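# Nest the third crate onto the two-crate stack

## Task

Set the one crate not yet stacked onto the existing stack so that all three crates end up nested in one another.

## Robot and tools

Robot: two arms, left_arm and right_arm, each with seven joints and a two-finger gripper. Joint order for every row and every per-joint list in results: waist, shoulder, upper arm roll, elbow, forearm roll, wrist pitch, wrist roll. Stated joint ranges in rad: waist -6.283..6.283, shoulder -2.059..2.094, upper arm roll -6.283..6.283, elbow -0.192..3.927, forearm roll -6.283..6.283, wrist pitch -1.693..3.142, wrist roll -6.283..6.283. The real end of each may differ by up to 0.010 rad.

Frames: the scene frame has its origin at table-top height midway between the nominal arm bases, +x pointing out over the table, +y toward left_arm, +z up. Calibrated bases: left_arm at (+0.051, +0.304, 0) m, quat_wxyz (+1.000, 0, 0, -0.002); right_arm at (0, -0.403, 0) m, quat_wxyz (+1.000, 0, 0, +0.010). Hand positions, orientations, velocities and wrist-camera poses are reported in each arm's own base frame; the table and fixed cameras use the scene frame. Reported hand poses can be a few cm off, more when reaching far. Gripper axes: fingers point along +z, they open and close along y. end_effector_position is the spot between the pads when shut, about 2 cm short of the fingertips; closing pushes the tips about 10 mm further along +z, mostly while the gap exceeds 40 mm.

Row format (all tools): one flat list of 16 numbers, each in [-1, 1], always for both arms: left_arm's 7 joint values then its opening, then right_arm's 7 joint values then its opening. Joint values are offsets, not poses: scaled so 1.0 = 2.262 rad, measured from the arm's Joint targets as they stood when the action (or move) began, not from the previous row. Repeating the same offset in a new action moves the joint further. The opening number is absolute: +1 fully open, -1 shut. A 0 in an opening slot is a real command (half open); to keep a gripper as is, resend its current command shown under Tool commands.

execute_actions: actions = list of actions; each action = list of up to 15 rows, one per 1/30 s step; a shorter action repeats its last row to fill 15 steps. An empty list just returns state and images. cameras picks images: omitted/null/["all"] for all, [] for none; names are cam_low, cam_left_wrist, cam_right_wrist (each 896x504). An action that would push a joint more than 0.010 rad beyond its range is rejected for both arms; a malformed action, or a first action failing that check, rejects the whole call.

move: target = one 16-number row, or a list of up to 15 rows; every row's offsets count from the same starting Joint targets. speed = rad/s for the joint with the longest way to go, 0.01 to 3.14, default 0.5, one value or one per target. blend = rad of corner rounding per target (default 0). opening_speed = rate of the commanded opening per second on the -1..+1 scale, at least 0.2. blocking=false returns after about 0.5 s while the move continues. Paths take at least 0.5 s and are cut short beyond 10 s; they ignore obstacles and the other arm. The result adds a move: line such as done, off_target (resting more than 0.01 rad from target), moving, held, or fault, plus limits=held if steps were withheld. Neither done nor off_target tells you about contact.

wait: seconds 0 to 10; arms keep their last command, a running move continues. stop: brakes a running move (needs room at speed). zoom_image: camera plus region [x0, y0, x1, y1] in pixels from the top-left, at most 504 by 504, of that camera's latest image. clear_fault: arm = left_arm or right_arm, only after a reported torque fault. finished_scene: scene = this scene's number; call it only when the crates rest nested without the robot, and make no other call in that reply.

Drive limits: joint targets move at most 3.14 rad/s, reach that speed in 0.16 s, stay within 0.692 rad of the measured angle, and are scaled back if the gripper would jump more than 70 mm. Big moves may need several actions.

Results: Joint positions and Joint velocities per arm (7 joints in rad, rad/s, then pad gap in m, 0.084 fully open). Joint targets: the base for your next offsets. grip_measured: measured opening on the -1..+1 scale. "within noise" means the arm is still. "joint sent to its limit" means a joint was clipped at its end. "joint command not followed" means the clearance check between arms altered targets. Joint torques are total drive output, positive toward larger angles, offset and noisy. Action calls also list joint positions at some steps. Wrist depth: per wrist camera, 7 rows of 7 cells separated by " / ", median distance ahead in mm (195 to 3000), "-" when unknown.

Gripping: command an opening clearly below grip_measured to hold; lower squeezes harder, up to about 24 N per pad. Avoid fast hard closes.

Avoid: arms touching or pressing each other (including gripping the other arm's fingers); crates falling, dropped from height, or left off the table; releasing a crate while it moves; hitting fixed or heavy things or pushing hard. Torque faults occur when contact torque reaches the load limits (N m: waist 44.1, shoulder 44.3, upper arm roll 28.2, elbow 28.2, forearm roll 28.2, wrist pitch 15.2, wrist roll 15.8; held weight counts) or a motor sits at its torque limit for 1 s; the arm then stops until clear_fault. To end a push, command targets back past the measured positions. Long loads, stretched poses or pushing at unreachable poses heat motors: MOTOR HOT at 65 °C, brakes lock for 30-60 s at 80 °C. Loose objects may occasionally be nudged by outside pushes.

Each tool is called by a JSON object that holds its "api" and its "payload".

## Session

{"api": "execute_actions", "payload": {"actions": []}}

{"api": "zoom_image", "payload": {"camera": "cam_low", "region": [100, 180, 560, 500]}}

Scene clock: 0.00 s.
left_arm: end_effector_position=(+0.0497, -0.5211, +0.3479) grip_measured=+1.00 end_effector_quat_wxyz=(-0.533, -0.275, +0.789, -0.137) | right_arm: end_effector_position=(+0.4768, -0.0086, +0.2741) grip_measured=+1.00 end_effector_quat_wxyz=(-0.035, -0.622, +0.711, -0.325)
Joint positions: left_arm=[-1.699 -0.002 0.642 1.102 -1.231 1.331 1.899 0.084] | right_arm=[-0.34 -0.228 0.519 0.878 -0.648 0.884 2.259 0.084]
Joint velocities: within noise
Joint torques (N m): no reading
Motor temperatures (°C): left_arm=[28 27 27 33 37 30 34] | right_arm=[27 35 31 33 29 34 34]
Wrist depth (mm): cam_left_wrist=[2561 - 254 266 1728 1525 1401 / 2612 - 247 223 1741 1585 1417 / 2683 - 238 203 1761 1639 1480 / 2581 - 226 204 1802 1684 1519 / 1781 301 276 213 1880 1743 1575 / 1804 - 255 224 1944 1795 1622 / 1625 - 233 242 1763 1753 679] | cam_right_wrist=[1302 1682 2026 1818 1609 1456 1316 / 1273 1605 1878 1662 1496 1353 1244 / 1230 1562 1761 1580 1414 1293 1191 / 1214 1516 1634 1456 1330 1215 406 / 1186 1469 1537 497 453 420 388 / 1159 1437 1462 472 432 398 369 / 1107 1365 1380 448 412 381 355]
Joint targets: left_arm=[-1.699 -0.002 0.642 1.102 -1.231 1.331 1.899] | right_arm=[-0.340 -0.228 0.519 0.878 -0.648 0.884 2.259]
Tool commands: left_gripper/opening=+1.0 right_gripper/opening=+1.0

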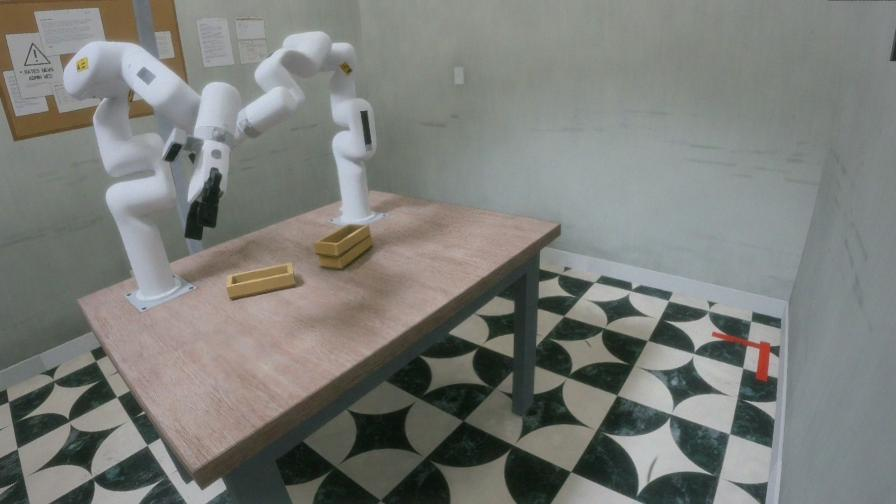

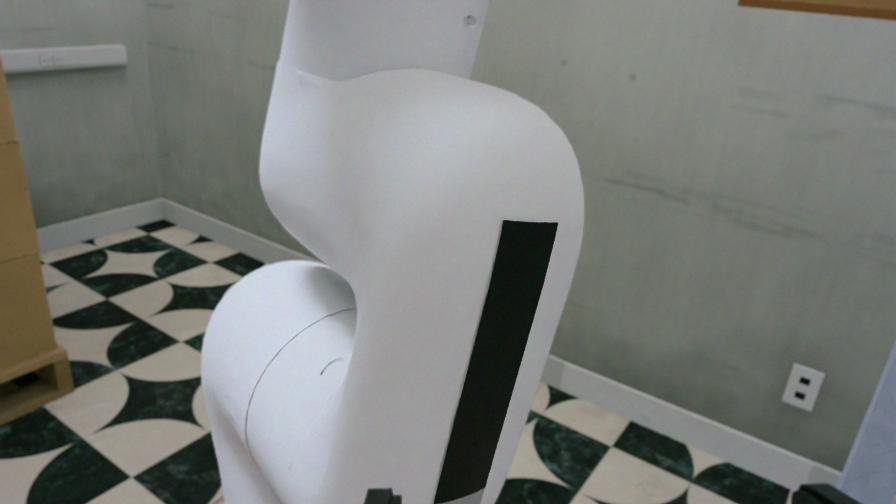

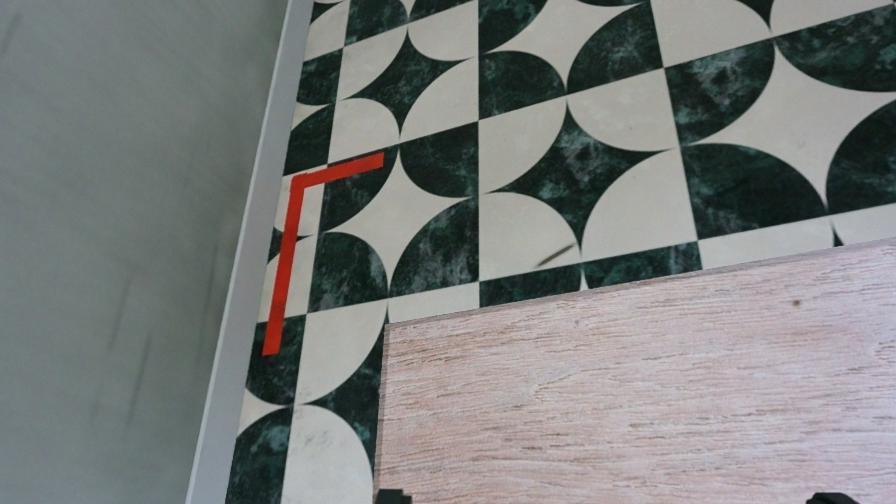

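Scaled by 1.096 from the camera's 896x504 image, which has a finer 1280x720 frame.

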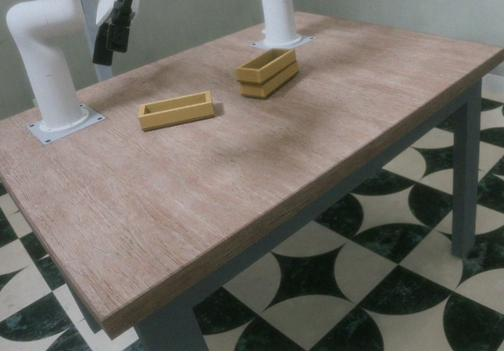

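{"api": "move", "payload": {"target": [[0.35,-0.1,0,0,0,0,0,1,0,0,0,0,0,0,0,1],[0.95,-0.2,0,0.05,0,0,0,1,0.4646,-0.0486,-0.2294,0.2415,0.2865,0.3882,-1,1]], "speed": [0.9,1.0], "blend": [0.3,0]}}

Scene clock: 9.07 s.
left_arm: end_effector_position=(+0.3200, +0.2973, +0.6148) grip_measured=+1.00 end_effector_quat_wxyz=(-0.027, +0.693, -0.231, +0.682) | right_arm: end_effector_position=(+0.2651, +0.2283, +0.4505) grip_measured=+1.00 end_effector_quat_wxyz=(+0.000, +0.937, +0.349, +0.000)
Joint positions: left_arm=[0.45 -0.454 0.642 1.215 -1.231 1.331 1.899 0.084] | right_arm=[0.711 -0.338 0 1.424 0 1.762 -0.003 0.084]
Joint velocities: within noise
Joint torques (N m): left_arm=[8.95 -16.1 -4.79 22.28 -1 -0.44 0.15] | right_arm=[9.9 -15.12 -2.18 24.11 2.87 -0.81 -0.9]
Motor temperatures (°C): left_arm=[28 28 27 35 37 30 34] | right_arm=[27 36 31 36 29 34 34]
Wrist depth (mm): cam_left_wrist=[1135 1203 1290 1357 1445 1543 1660 / 1130 1212 1271 1204 1440 1547 1637 / 1132 1191 1281 1248 1421 1525 1640 / 1132 1032 1250 1335 1423 1521 1635 / 1133 1185 1267 1327 1429 1512 1617 / 1128 1198 1257 1329 1417 1501 1607 / 1112 1181 1248 1328 1416 1509 1601] | cam_right_wrist=[576 577 574 576 575 570 569 / 576 578 528 576 574 573 572 / 577 577 576 575 575 573 572 / 578 580 577 575 576 574 573 / 581 579 579 578 575 574 573 / 579 578 579 578 568 574 575 / 583 581 581 578 577 578 575]
Joint targets: left_arm=[0.450 -0.454 0.642 1.215 -1.231 1.331 1.899] | right_arm=[0.711 -0.338 0.000 1.424 0.000 1.762 -0.003]
move: done

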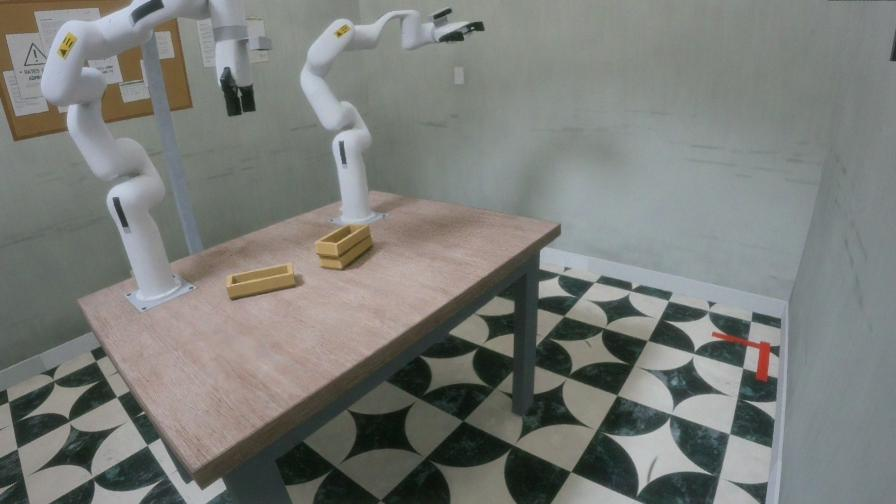

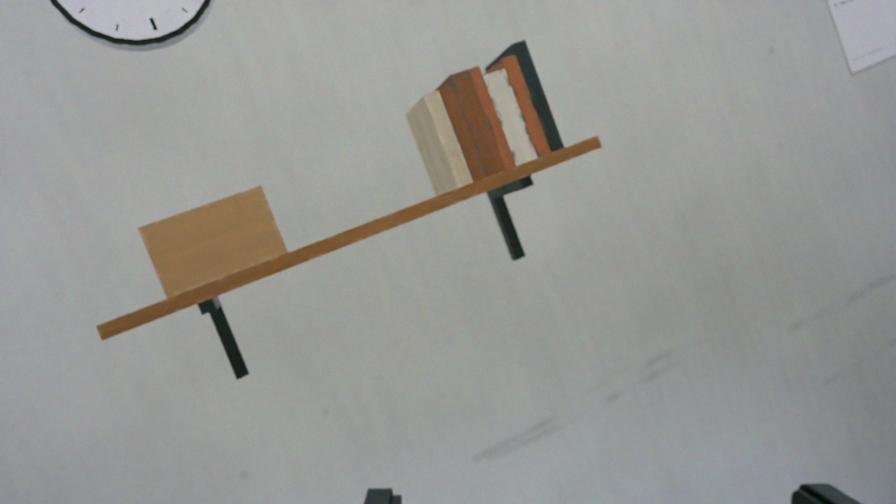

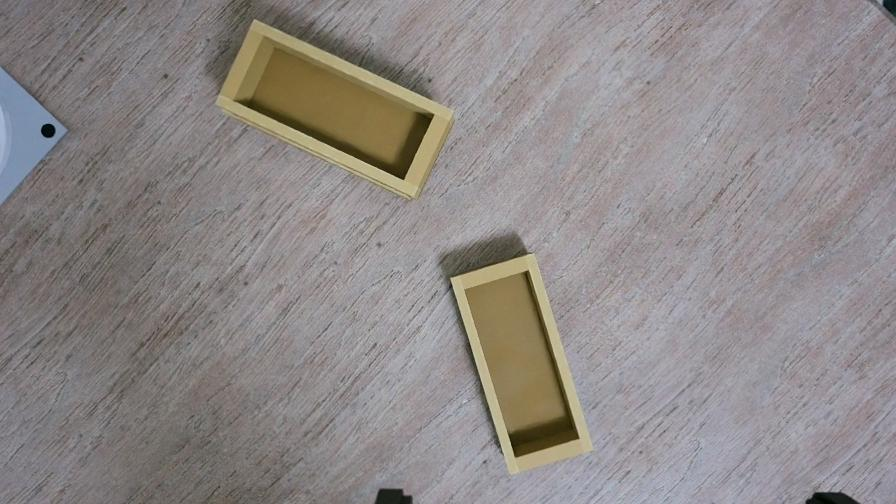

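{"api": "move", "payload": {"target": [0,0,0,0,0,0,0,1,-0.039,0.0009,0,-0.4329,0,-0.4339,-0.1696,1], "speed": 0.8, "cameras": ["cam_right_wrist"]}}

{"api": "zoom_image", "payload": {"camera": "cam_right_wrist", "region": [420, 160, 680, 504]}}

Scene clock: 14.77 s.
left_arm: end_effector_position=(+0.3200, +0.2973, +0.6148) grip_measured=+1.00 end_effector_quat_wxyz=(-0.027, +0.693, -0.231, +0.682) | right_arm: end_effector_position=(+0.2641, +0.1897, +0.1207) grip_measured=+1.00 end_effector_quat_wxyz=(+0.000, +0.875, +0.483, +0.000)
Joint positions: left_arm=[0.45 -0.454 0.642 1.215 -1.231 1.331 1.899 0.084] | right_arm=[0.623 -0.336 0 0.445 0 0.781 -0.386 0.084]
Joint velocities: within noise
Joint torques (N m): left_arm=[8.37 -15.3 -5.04 21.1 -1.17 -0.31 0.13] | right_arm=[-8.93 -3.65 -1.55 14.03 2.18 -3.45 -1.09]
Motor temperatures (°C): left_arm=[28 28 27 36 37 30 34] | right_arm=[27 36 31 36 29 34 34]
Wrist depth (mm): cam_left_wrist=[1134 1207 1279 1352 1442 1544 1652 / 1142 1207 1276 1203 1437 1531 1642 / 1137 1195 1280 1239 1426 1520 1636 / 1132 1034 1252 1337 1426 1521 1626 / 1123 1183 1255 1334 1426 1518 1617 / 1124 1184 1262 1325 1410 1505 1606 / 1118 1186 1257 1326 1404 1493 1589] | cam_right_wrist=[250 249 249 248 247 246 246 / 250 250 249 248 248 247 247 / 250 250 249 248 248 247 247 / 251 250 249 238 238 248 248 / 251 251 250 238 238 248 248 / 252 251 250 238 238 249 248 / 252 251 251 239 239 249 248]
Joint targets: left_arm=[0.450 -0.454 0.642 1.215 -1.231 1.331 1.899] | right_arm=[0.623 -0.336 0.000 0.445 0.000 0.781 -0.386]
move: done
Images, in order (width x height): cam_right_wrist 896x504.

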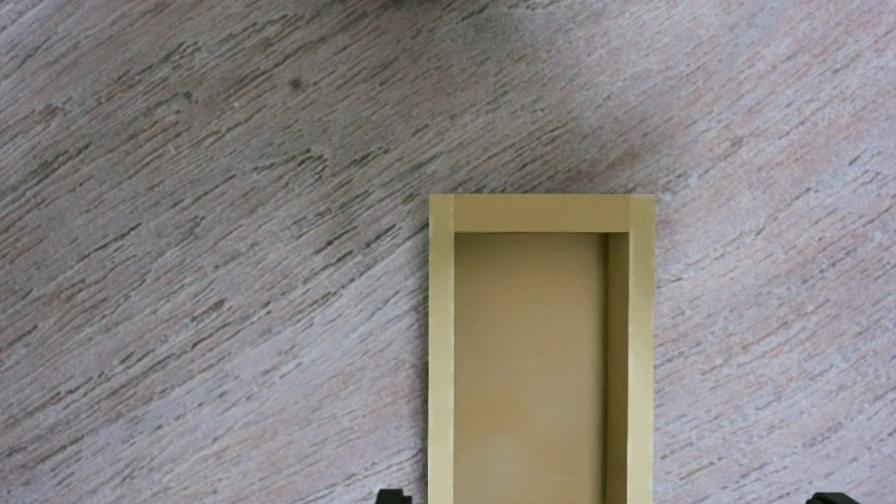

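Scaled by 1.465 from the camera's 896x504 image, which has a finer 1280x720 frame.

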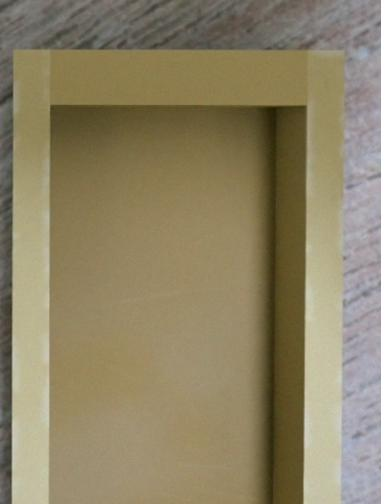

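{"api": "move", "payload": {"target": [[0,0,0,0,0,0,0,1,0.00575,0.0754,0,-0.0286,0,-0.104,0.0073,1],[0,0,0,0,0,0,0,1,0.00575,0.116,0,-0.0336,0,-0.1496,0.0073,1]], "speed": 0.3, "cameras": ["cam_right_wrist"]}}

{"api": "move", "payload": {"target": [0,0,0,0,0,0,0,1,0,0,0,0,0,0,0,-0.6], "opening_speed": 1.0, "cameras": ["cam_right_wrist"]}}

Scene clock: 23.60 s.
left_arm: end_effector_position=(+0.3200, +0.2973, +0.6148) grip_measured=+1.00 end_effector_quat_wxyz=(-0.027, +0.693, -0.231, +0.682) | right_arm: end_effector_position=(+0.2603, +0.1921, +0.0353) grip_measured=+1.00 end_effector_quat_wxyz=(+0.000, +0.876, +0.482, +0.000)
Joint positions: left_arm=[0.45 -0.454 0.642 1.215 -1.231 1.331 1.899 0.084] | right_arm=[0.636 -0.074 0 0.369 0 0.443 -0.37 0.084]
Joint velocities: within noise
Joint torques (N m): left_arm=[7.65 -14.4 -4.87 19.91 -0.93 -0.17 0.15] | right_arm=[9.78 -5.12 -0.88 9.89 1.81 -3.66 1.15]
Motor temperatures (°C): left_arm=[29 28 28 37 37 30 34] | right_arm=[27 36 31 36 29 34 34]
Wrist depth (mm): cam_left_wrist=[1134 1209 1292 1356 1449 1545 1658 / 1132 1204 1277 1205 1434 1538 1652 / 1136 1190 1280 1246 1436 1532 1639 / 1127 1032 1250 1341 1434 1514 1628 / 1128 1187 1267 1328 1411 1510 1618 / 1123 1196 1257 1340 1407 1499 1619 / 1119 1187 1253 1321 1411 1494 1597] | cam_right_wrist=[- - - - - - - / - - - - - - - / - - - - - - - / - - - - - - - / - - - - - - - / - - - - - - - / - - - - - - -]
Joint targets: left_arm=[0.450 -0.454 0.642 1.215 -1.231 1.331 1.899] | right_arm=[0.636 -0.073 0.000 0.369 0.000 0.442 -0.370]
move: done
Images, in order (width x height): cam_right_wrist 896x504.

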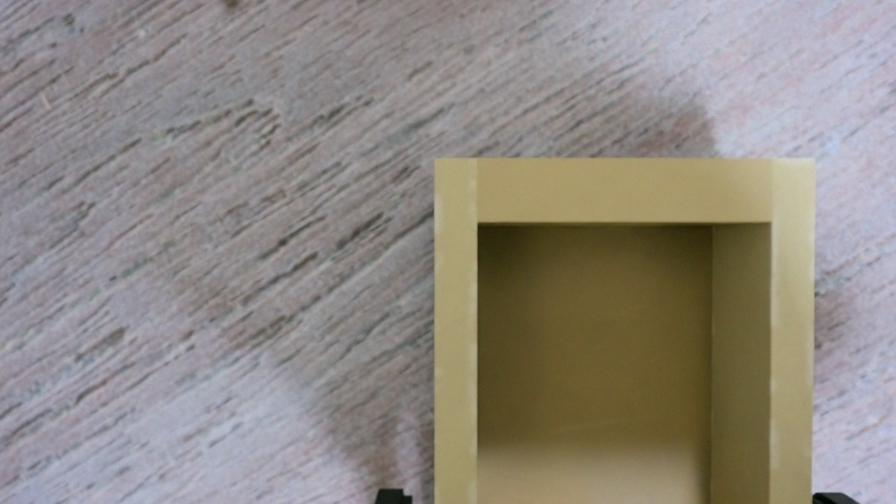

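Scene clock: 25.40 s.
left_arm: end_effector_position=(+0.3200, +0.2973, +0.6148) grip_measured=+1.00 end_effector_quat_wxyz=(-0.027, +0.693, -0.231, +0.682) | right_arm: end_effector_position=(+0.2603, +0.1921, +0.0352) grip_measured=+0.67 end_effector_quat_wxyz=(+0.000, +0.876, +0.482, +0.000)
Joint positions: left_arm=[0.45 -0.454 0.642 1.215 -1.231 1.331 1.899 0.084] | right_arm=[0.636 -0.073 0 0.369 0 0.442 -0.37 0.072]
Joint velocities: within noise
Joint torques (N m): left_arm=[7.2 -14.04 -4.66 19.45 -1.08 -0.27 0.23] | right_arm=[5.81 -5.03 -0.58 10.41 1.47 -2.56 1.02]
Motor temperatures (°C): left_arm=[29 28 28 37 37 30 34] | right_arm=[27 36 31 36 29 34 34]
Wrist depth (mm): cam_left_wrist=[1136 1200 1281 1352 1449 1545 1652 / 1143 1208 1282 1202 1446 1524 1647 / 1137 1196 1265 1244 1436 1525 1624 / 1134 1035 1245 1343 1433 1527 1618 / 1124 1188 1265 1331 1420 1517 1629 / 1122 1188 1256 1329 1419 1507 1614 / 1121 1189 1253 1316 1405 1497 1606] | cam_right_wrist=[- - - - - - - / - - - - - - - / - - - - - - - / - - - - - - - / - - - - - - - / - - - - - - - / - - - - - - -]
Joint targets: left_arm=[0.450 -0.454 0.642 1.215 -1.231 1.331 1.899] | right_arm=[0.636 -0.073 0.000 0.369 0.000 0.442 -0.370]
move: done
Images, in order (width x height): cam_right_wrist 896x504.

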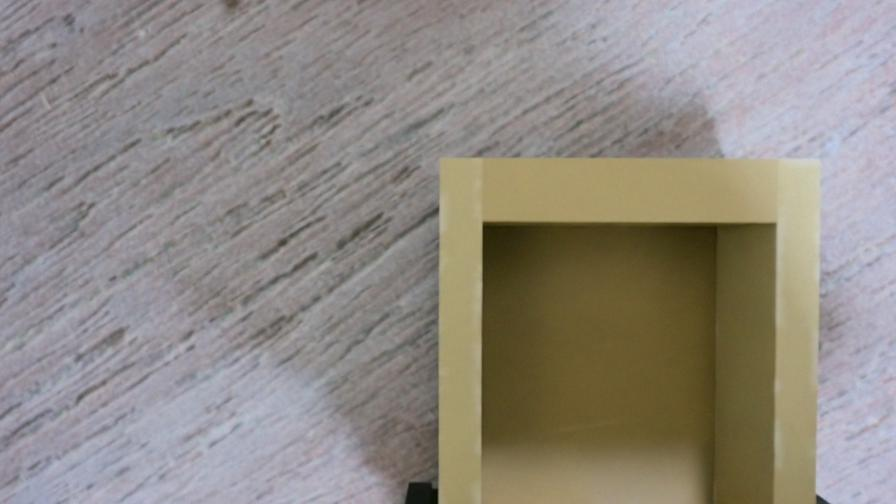

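{"api": "move", "payload": {"target": [[0,0,0,0,0,0,0,1,0,-0.0406,0,0.005,0,0.0456,0,-0.6],[0,0,0,0,0,0,0,1,0,-0.1178,0,0.0319,0,0.1497,0,-0.6],[0,0,0,0,0,0,0,1,0.1124,0.1552,0,0.3657,0,0.2106,-0.2616,-0.6]], "speed": [0.3,0.5,0.6], "blend": [0.03,0.03,0], "cameras": ["cam_right_wrist","cam_low"]}}

{"api": "zoom_image", "payload": {"camera": "cam_right_wrist", "region": [400, 20, 600, 200]}}

{"api": "zoom_image", "payload": {"camera": "cam_right_wrist", "region": [640, 20, 840, 200]}}

Scene clock: 30.33 s.
left_arm: end_effector_position=(+0.3200, +0.2973, +0.6148) grip_measured=+1.00 end_effector_quat_wxyz=(-0.027, +0.693, -0.231, +0.682) | right_arm: end_effector_position=(+0.3310, +0.4087, +0.1366) grip_measured=+0.67 end_effector_quat_wxyz=(+0.000, +0.601, +0.799, +0.000)
Joint positions: left_arm=[0.45 -0.454 0.642 1.215 -1.231 1.331 1.899 0.084] | right_arm=[0.89 0.277 0 1.196 0 0.919 -0.961 0.072]
Joint velocities: within noise
Joint torques (N m): left_arm=[6.52 -13.31 -4.42 18.24 -0.94 -0.2 0.11] | right_arm=[9.92 -15.28 -0.05 25.01 1.34 -0.86 -1.12]
Motor temperatures (°C): left_arm=[29 28 28 37 37 30 34] | right_arm=[27 36 31 36 29 34 34]
Wrist depth (mm): cam_left_wrist=[1131 1196 1294 1350 1445 1543 1652 / 1143 1210 1277 1198 1447 1551 1643 / 1135 1201 1273 1246 1423 1537 1655 / 1134 1034 1246 1343 1418 1519 1618 / 1123 1185 1263 1331 1410 1517 1627 / 1123 1188 1254 1339 1417 1496 1609 / 1117 1187 1253 1323 1411 1491 1596] | cam_right_wrist=[265 264 264 262 262 261 260 / 266 265 264 - 209 261 261 / 266 265 265 - - - 261 / 266 266 - - - - 261 / 267 266 - - - - 261 / 267 265 - - - - 262 / 267 266 - - - - 262]
Joint targets: left_arm=[0.450 -0.454 0.642 1.215 -1.231 1.331 1.899] | right_arm=[0.890 0.278 0.000 1.196 0.000 0.919 -0.961]
move: done
Images, in order (width x height): cam_low 896x504, cam_right_wrist 896x504.

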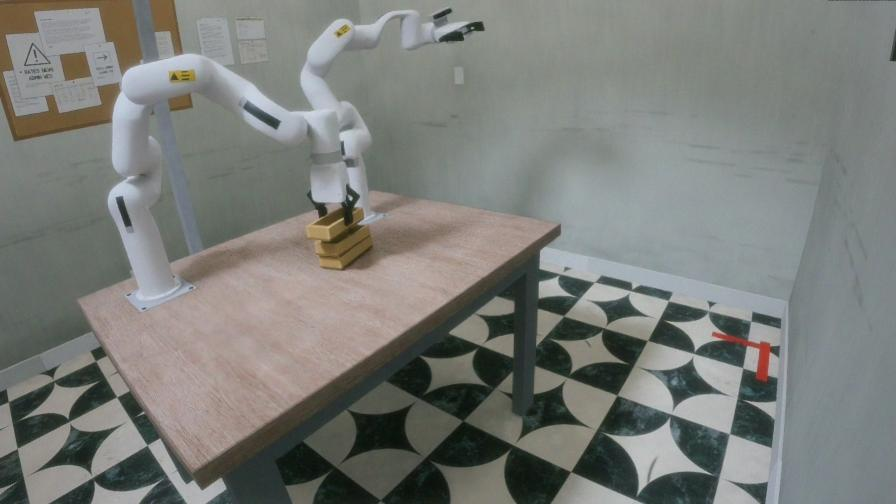

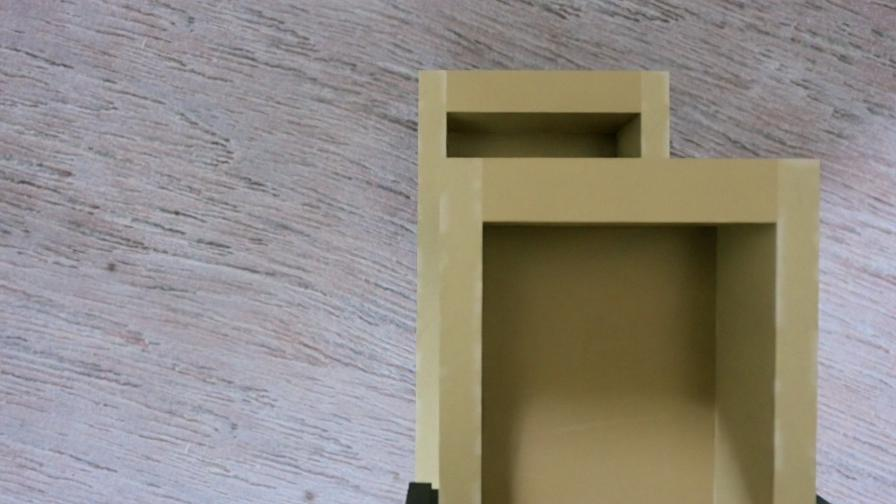

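Scaled by 2.520 from the camera's 896x504 image, which has a finer 1280x720 frame.

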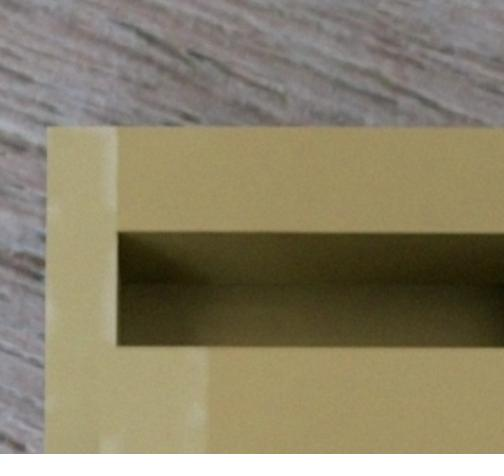

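Scaled by 2.520 from the camera's 896x504 image, which has a finer 1280x720 frame.

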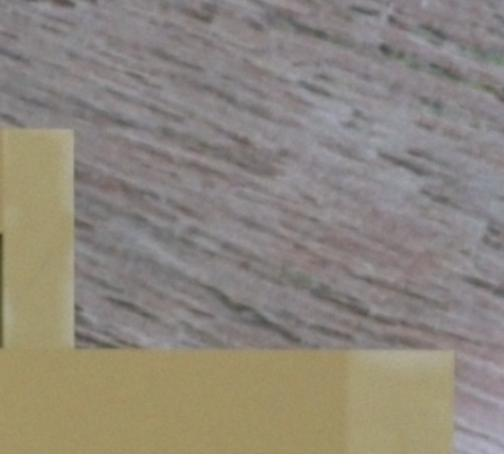

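{"api": "move", "payload": {"target": [[0,0,0,0,0,0,0,1,0.0264,0.0192,0,0.0266,0,0.0074,0.0264,-0.6],[0,0,0,0,0,0,0,1,0.0264,0.0346,0,0.0156,0,-0.019,0.0264,-0.6]], "speed": [0.15,0.08], "cameras": ["cam_low","cam_right_wrist"]}}

{"api": "zoom_image", "payload": {"camera": "cam_low", "region": [300, 200, 380, 280]}}

Scene clock: 35.63 s.
left_arm: end_effector_position=(+0.3200, +0.2973, +0.6148) grip_measured=+1.00 end_effector_quat_wxyz=(-0.027, +0.693, -0.231, +0.682) | right_arm: end_effector_position=(+0.3142, +0.4391, +0.1121) grip_measured=+0.67 end_effector_quat_wxyz=(+0.000, +0.601, +0.799, +0.000)
Joint positions: left_arm=[0.45 -0.454 0.642 1.215 -1.231 1.331 1.899 0.084] | right_arm=[0.95 0.356 0 1.231 0 0.876 -0.902 0.072]
Joint velocities: within noise
Joint torques (N m): left_arm=[5.77 -12.26 -4.16 17.23 -0.92 -0.02 0.09] | right_arm=[9.58 -14.74 0.19 14.09 0.9 -3.58 1.09]
Motor temperatures (°C): left_arm=[28 28 28 37 37 30 34] | right_arm=[27 36 31 37 29 34 34]
Wrist depth (mm): cam_left_wrist=[1131 1205 1285 1360 1453 1543 1652 / 1135 1204 1280 1200 1436 1529 1655 / 1132 1187 1277 1243 1434 1535 1633 / 1135 1039 1252 1346 1422 1515 1624 / 1125 1185 1270 1333 1419 1516 1615 / 1119 1188 1263 1338 1425 1507 1611 / 1118 1181 1254 1322 1406 1493 1598] | cam_right_wrist=[241 240 239 238 238 237 236 / 241 240 239 239 238 237 236 / 241 240 240 239 239 238 237 / 242 241 - - - - 237 / 242 241 - - - - 237 / 243 241 - - - - 238 / 242 242 - - - - 238]
Joint targets: left_arm=[0.450 -0.454 0.642 1.215 -1.231 1.331 1.899] | right_arm=[0.950 0.356 0.000 1.231 0.000 0.876 -0.902]
move: done
Images, in order (width x height): cam_low 896x504, cam_right_wrist 896x504.

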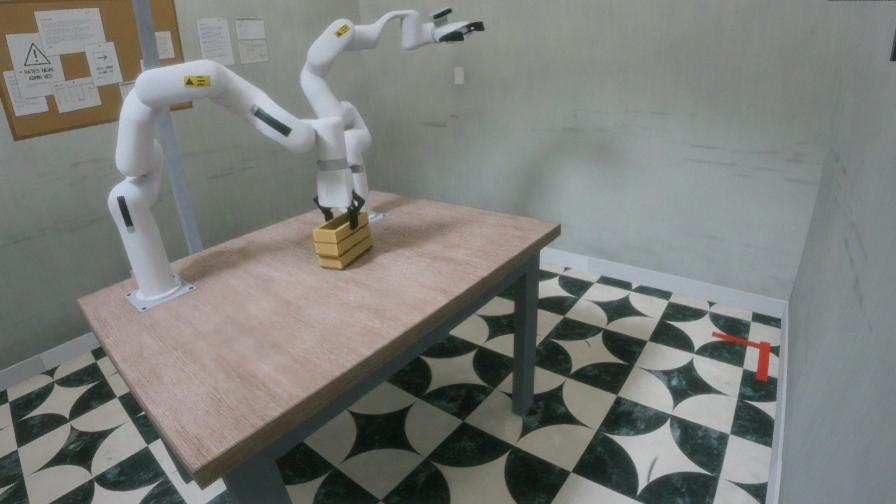

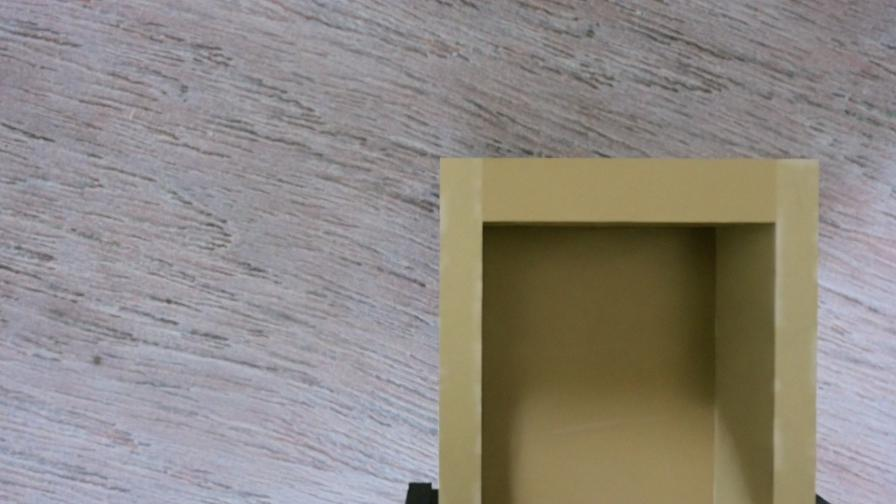

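Scaled by 6.300 from the camera's 896x504 image, which has a finer 1280x720 frame.

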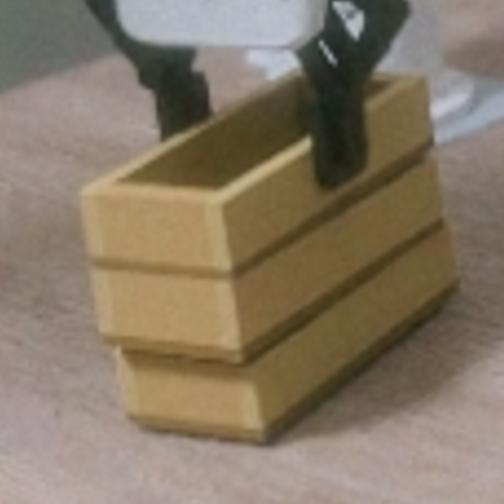

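{"api": "move", "payload": {"target": [[0,0,0,0,0,0,0,1,0,-0.0154,0,0.0111,0,0.0264,0,-0.6],[0,0,0,0,0,0,0,1,-0.1062,-0.0211,0,0.1519,0,0.173,-0.1062,-0.6]], "speed": [0.15,0.5], "cameras": ["cam_low","cam_right_wrist"]}}

{"api": "zoom_image", "payload": {"camera": "cam_low", "region": [300, 200, 380, 280]}}

{"api": "zoom_image", "payload": {"camera": "cam_right_wrist", "region": [160, 0, 560, 400]}}

Scene clock: 42.17 s.
left_arm: end_effector_position=(+0.3200, +0.2973, +0.6148) grip_measured=+1.00 end_effector_quat_wxyz=(-0.027, +0.693, -0.231, +0.682) | right_arm: end_effector_position=(+0.4284, +0.3680, +0.2501) grip_measured=+0.67 end_effector_quat_wxyz=(+0.000, +0.601, +0.799, +0.000)
Joint positions: left_arm=[0.45 -0.454 0.642 1.215 -1.231 1.331 1.899 0.084] | right_arm=[0.71 0.308 0 1.575 0 1.267 -1.142 0.072]
Joint velocities: within noise
Joint torques (N m): left_arm=[5.29 -11.5 -3.88 16.87 -0.7 0.04 0.11] | right_arm=[-9.19 -28.35 1.95 26.74 0.52 -0.83 -1.22]
Motor temperatures (°C): left_arm=[28 28 28 37 37 30 34] | right_arm=[27 36 31 37 29 34 34]
Wrist depth (mm): cam_left_wrist=[1136 1198 1288 1357 1450 1538 1645 / 1140 1207 1280 1202 1442 1527 1653 / 1132 1182 1268 1241 1435 1520 1632 / 1128 1031 1251 1346 1421 1525 1623 / 1129 1188 1262 1342 1424 1517 1629 / 1125 1191 1249 1325 1408 1504 1604 / 1118 1178 1251 1332 1416 1495 1607] | cam_right_wrist=[379 377 308 375 373 373 371 / 379 378 329 376 374 373 372 / 380 379 329 376 374 373 372 / 380 379 - - - - 373 / 381 380 - - - - 373 / 381 380 - - - - 373 / 381 380 - - - - 374]
Joint targets: left_arm=[0.450 -0.454 0.642 1.215 -1.231 1.331 1.899] | right_arm=[0.710 0.308 0.000 1.575 0.000 1.267 -1.142]
move: done
Images, in order (width x height): cam_low 896x504, cam_right_wrist 896x504.

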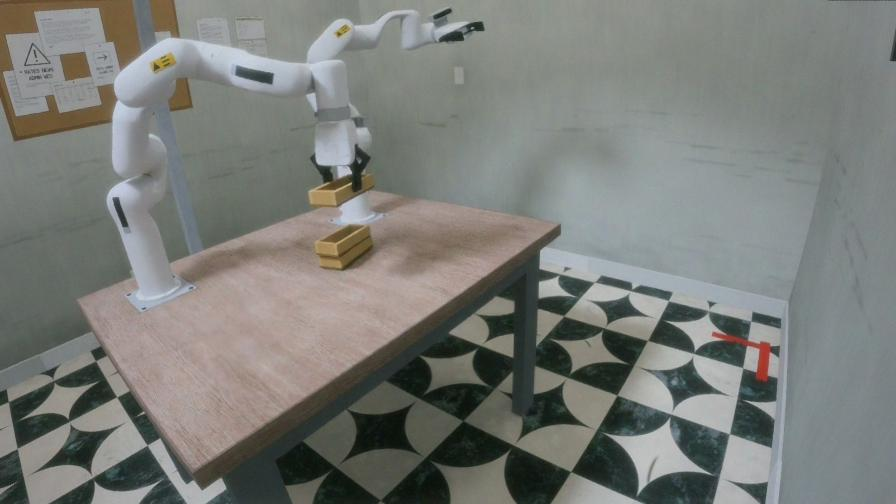

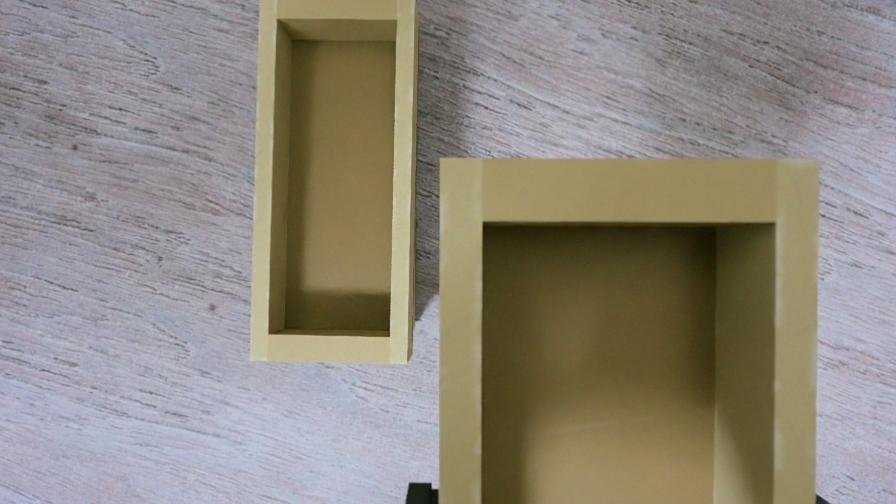

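Scaled by 6.300 from the camera's 896x504 image, which has a finer 1280x720 frame.

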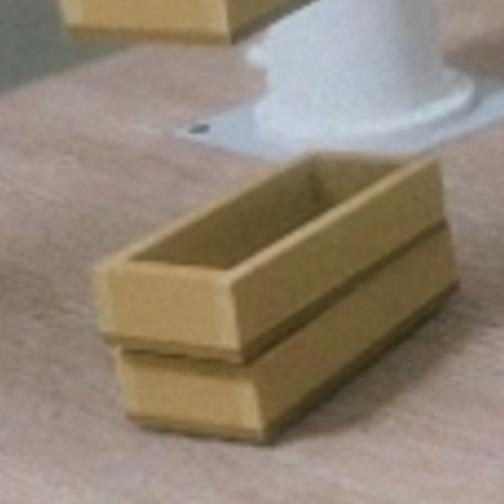

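Scaled by 1.260 from the camera's 896x504 image, which has a finer 1280x720 frame.

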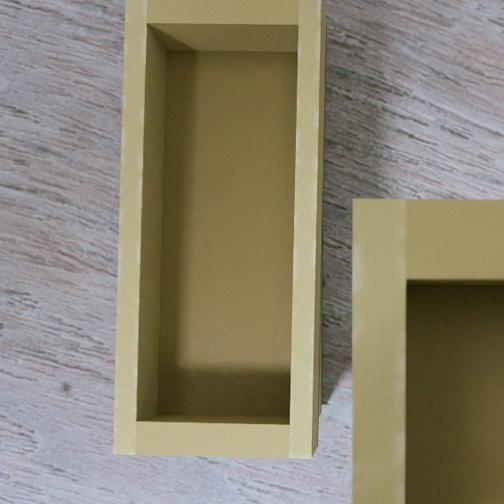

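{"api": "zoom_image", "payload": {"camera": "cam_right_wrist", "region": [340, 260, 460, 380]}}

{"api": "zoom_image", "payload": {"camera": "cam_right_wrist", "region": [340, 0, 460, 120]}}

{"api": "zoom_image", "payload": {"camera": "cam_right_wrist", "region": [230, 260, 350, 380]}}

{"api": "zoom_image", "payload": {"camera": "cam_right_wrist", "region": [230, 0, 350, 120]}}

Scaled by 4.200 from the camera's 896x504 image, which has a finer 1280x720 frame.

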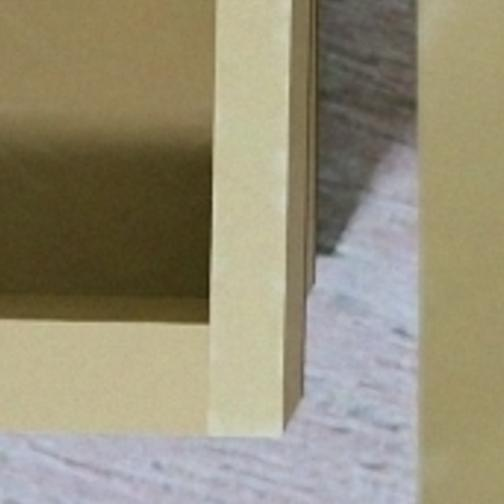

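Scaled by 4.200 from the camera's 896x504 image, which has a finer 1280x720 frame.

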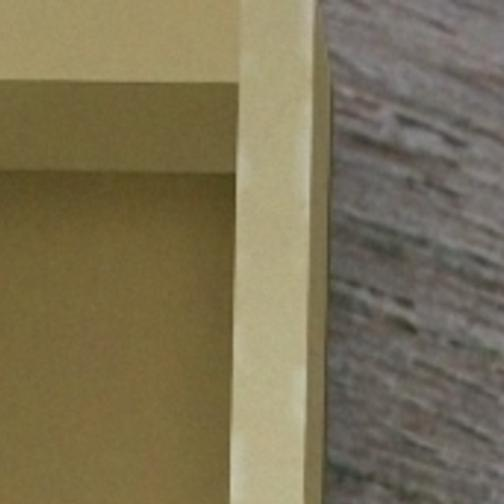

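Scaled by 4.200 from the camera's 896x504 image, which has a finer 1280x720 frame.

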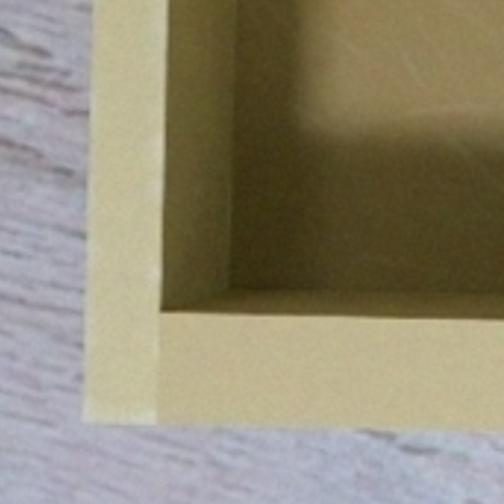

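Scaled by 4.200 from the camera's 896x504 image, which has a finer 1280x720 frame.

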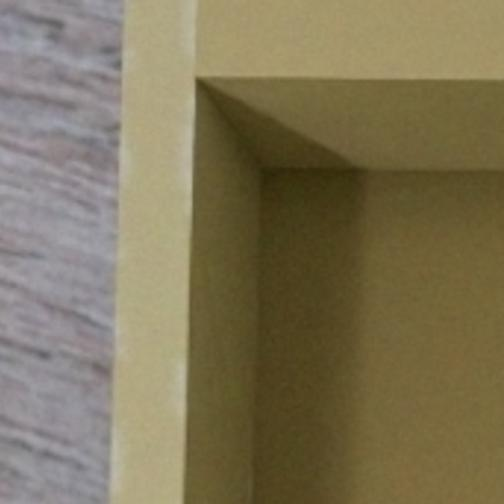

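{"api": "move", "payload": {"target": [[0,0,0,0,0,0,0,1,0.1063,0.0074,0,-0.1377,0,-0.1451,0.1147,-0.6],[0,0,0,0,0,0,0,1,0.1063,0.0234,0,-0.1491,0,-0.1725,0.1147,-0.6]], "speed": [0.4,0.05], "cameras": ["cam_low"]}}

{"api": "zoom_image", "payload": {"camera": "cam_low", "region": [300, 200, 380, 280]}}

Scene clock: 52.67 s.
left_arm: end_effector_position=(+0.3200, +0.2973, +0.6148) grip_measured=+1.00 end_effector_quat_wxyz=(-0.027, +0.693, -0.231, +0.682) | right_arm: end_effector_position=(+0.3150, +0.4404, +0.1116) grip_measured=+0.67 end_effector_quat_wxyz=(+0.000, +0.609, +0.793, +0.000)
Joint positions: left_arm=[0.45 -0.454 0.642 1.215 -1.231 1.331 1.899 0.084] | right_arm=[0.95 0.361 0 1.238 0 0.877 -0.883 0.072]
Joint velocities: within noise
Joint torques (N m): left_arm=[4.61 -10.27 -3.48 16.97 -0.91 0.07 0.2] | right_arm=[9.45 -14 -2.22 13.74 -0.02 -3.2 1.11]
Motor temperatures (°C): left_arm=[28 28 28 37 37 30 34] | right_arm=[27 37 31 38 29 34 34]
Wrist depth (mm): cam_left_wrist=[1138 1204 1289 1362 1452 1544 1657 / 1135 1211 1277 1199 1442 1543 1643 / 1140 1194 1268 1242 1441 1528 1638 / 1131 1036 1253 1346 1429 1519 1637 / 1135 1182 1264 1339 1416 1515 1612 / 1125 1195 1261 1328 1409 1499 1612 / 1120 1183 1261 1327 1402 1489 1605] | cam_right_wrist=[240 239 238 238 237 237 236 / 241 240 239 238 238 237 236 / 241 240 240 239 238 237 237 / 241 240 - - - - 237 / 242 241 - - - - 237 / 242 241 - - - - 237 / 242 241 - - - - 237]
Joint targets: left_arm=[0.450 -0.454 0.642 1.215 -1.231 1.331 1.899] | right_arm=[0.950 0.361 0.000 1.238 0.000 0.877 -0.883]
move: done
Images, in order (width x height): cam_low 896x504.

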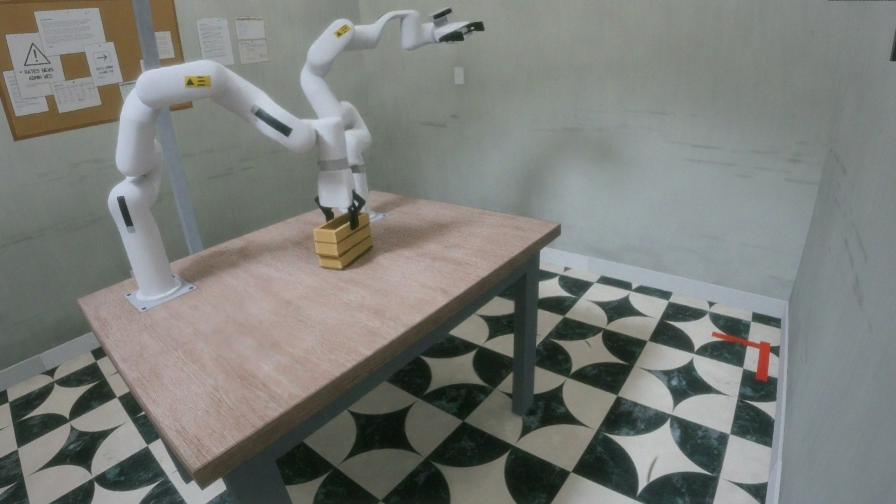

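Scaled by 6.300 from the camera's 896x504 image, which has a finer 1280x720 frame.

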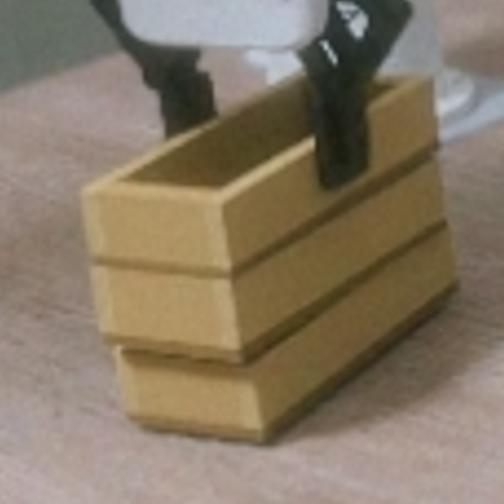

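{"api": "move", "payload": {"target": [0,0,0,0,0,0,0,1,0.0063,0.0067,0,0.0093,0,0.0026,0.0001,-0.6], "speed": 0.03, "cameras": ["cam_low","cam_right_wrist"]}}

{"api": "zoom_image", "payload": {"camera": "cam_low", "region": [300, 200, 380, 280]}}

Scene clock: 55.17 s.
left_arm: end_effector_position=(+0.3200, +0.2973, +0.6148) grip_measured=+1.00 end_effector_quat_wxyz=(-0.027, +0.693, -0.231, +0.682) | right_arm: end_effector_position=(+0.3114, +0.4487, +0.1110) grip_measured=+0.67 end_effector_quat_wxyz=(+0.000, +0.603, +0.797, +0.000)
Joint positions: left_arm=[0.45 -0.454 0.642 1.215 -1.231 1.331 1.899 0.084] | right_arm=[0.964 0.376 0 1.259 0 0.883 -0.882 0.072]
Joint velocities: within noise
Joint torques (N m): left_arm=[4.15 -9.98 -3.44 16.99 -0.73 0.15 0.21] | right_arm=[9.91 -16.41 -1.16 25.06 -0.25 -1.01 1.09]
Motor temperatures (°C): left_arm=[28 28 28 37 37 30 34] | right_arm=[27 37 31 38 29 34 34]
Wrist depth (mm): cam_left_wrist=[1138 1204 1284 1349 1450 1553 1660 / 1142 1195 1274 1203 1434 1536 1654 / 1137 1192 1275 1244 1435 1528 1651 / 1132 1042 1245 1340 1427 1523 1617 / 1128 1181 1262 1328 1419 1513 1615 / 1121 1185 1252 1328 1407 1504 1603 / 1117 1182 1260 1326 1409 1498 1610] | cam_right_wrist=[239 239 238 237 237 236 235 / 240 239 238 237 237 236 235 / 240 239 239 238 237 236 236 / 240 240 - - - - 236 / 241 240 - - - - 236 / 241 240 - - - - 236 / 241 241 - - - - 237]
Joint targets: left_arm=[0.450 -0.454 0.642 1.215 -1.231 1.331 1.899] | right_arm=[0.964 0.376 0.000 1.259 0.000 0.883 -0.882]
move: done
Images, in order (width x height): cam_low 896x504, cam_right_wrist 896x504.

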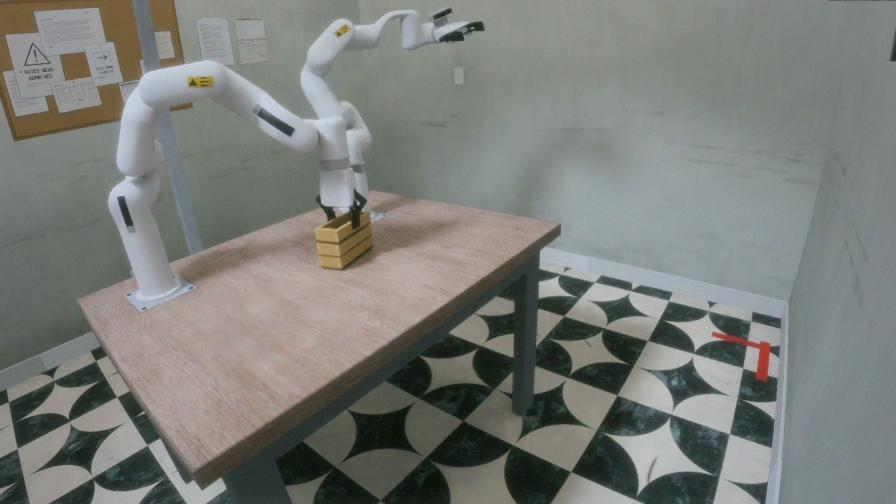

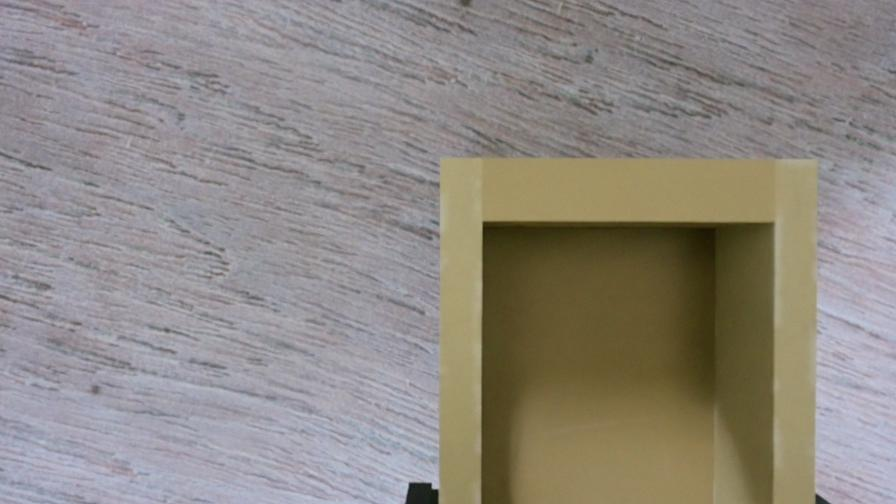

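Scaled by 6.300 from the camera's 896x504 image, which has a finer 1280x720 frame.

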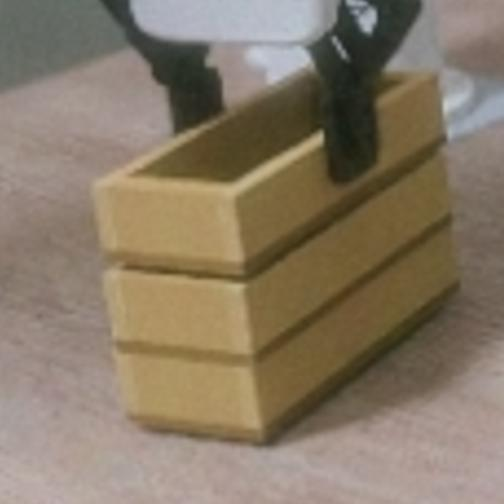

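{"api": "move", "payload": {"target": [0,0,0,0,0,0,0,1,0,0.0035,0,-0.0019,0,-0.0054,0,-0.6], "speed": 0.03, "cameras": ["cam_low"]}}

{"api": "zoom_image", "payload": {"camera": "cam_low", "region": [300, 200, 380, 280]}}

Scene clock: 56.83 s.
left_arm: end_effector_position=(+0.3200, +0.2973, +0.6148) grip_measured=+1.00 end_effector_quat_wxyz=(-0.027, +0.693, -0.231, +0.682) | right_arm: end_effector_position=(+0.3114, +0.4489, +0.1063) grip_measured=+0.67 end_effector_quat_wxyz=(+0.000, +0.603, +0.798, +0.000)
Joint positions: left_arm=[0.45 -0.454 0.642 1.215 -1.231 1.331 1.899 0.084] | right_arm=[0.964 0.384 0 1.255 0 0.871 -0.882 0.072]
Joint velocities: within noise
Joint torques (N m): left_arm=[3.76 -9.71 -3.41 17.11 -0.79 0.15 0.24] | right_arm=[8.85 -8.01 -0.5 7.86 -0.33 -3.57 1.06]
Motor temperatures (°C): left_arm=[28 28 28 37 37 30 34] | right_arm=[27 37 31 38 29 34 34]
Wrist depth (mm): cam_left_wrist=[1132 1196 1283 1367 1442 1542 1649 / 1137 1214 1282 1199 1447 1528 1658 / 1141 1198 1274 1238 1427 1529 1642 / 1125 1039 1253 1343 1428 1532 1626 / 1126 1189 1263 1331 1422 1516 1621 / 1123 1187 1251 1327 1413 1497 1612 / 1119 1189 1245 1328 1409 1490 1606] | cam_right_wrist=[235 234 234 233 232 232 232 / 236 235 234 234 233 232 231 / 236 235 235 234 233 232 232 / 236 235 - - - - 232 / 236 236 - - - - 232 / 237 236 - - - - 233 / 237 236 - - - - 233]
Joint targets: left_arm=[0.450 -0.454 0.642 1.215 -1.231 1.331 1.899] | right_arm=[0.964 0.384 0.000 1.254 0.000 0.871 -0.882]
move: done
Images, in order (width x height): cam_low 896x504.

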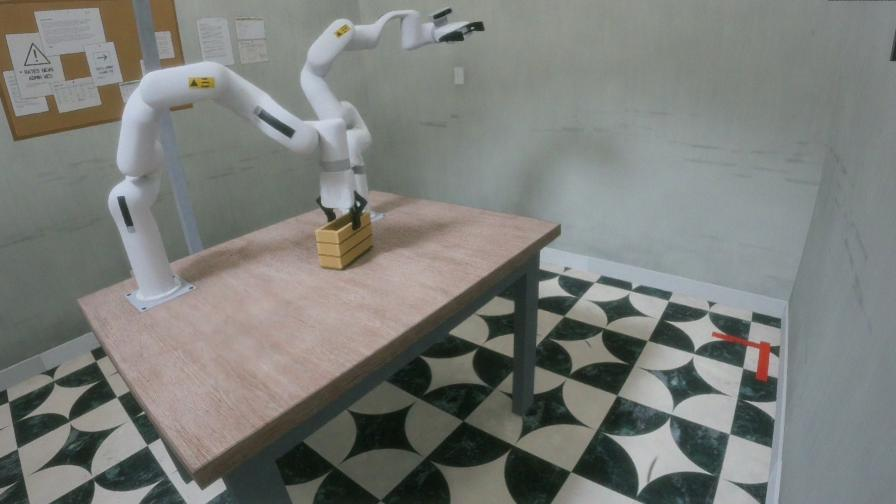

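Scaled by 6.300 from the camera's 896x504 image, which has a finer 1280x720 frame.

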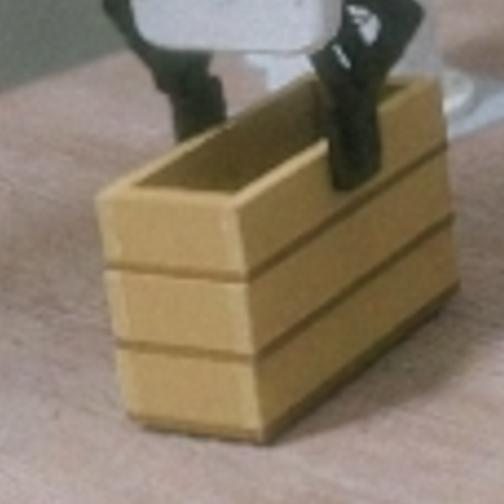

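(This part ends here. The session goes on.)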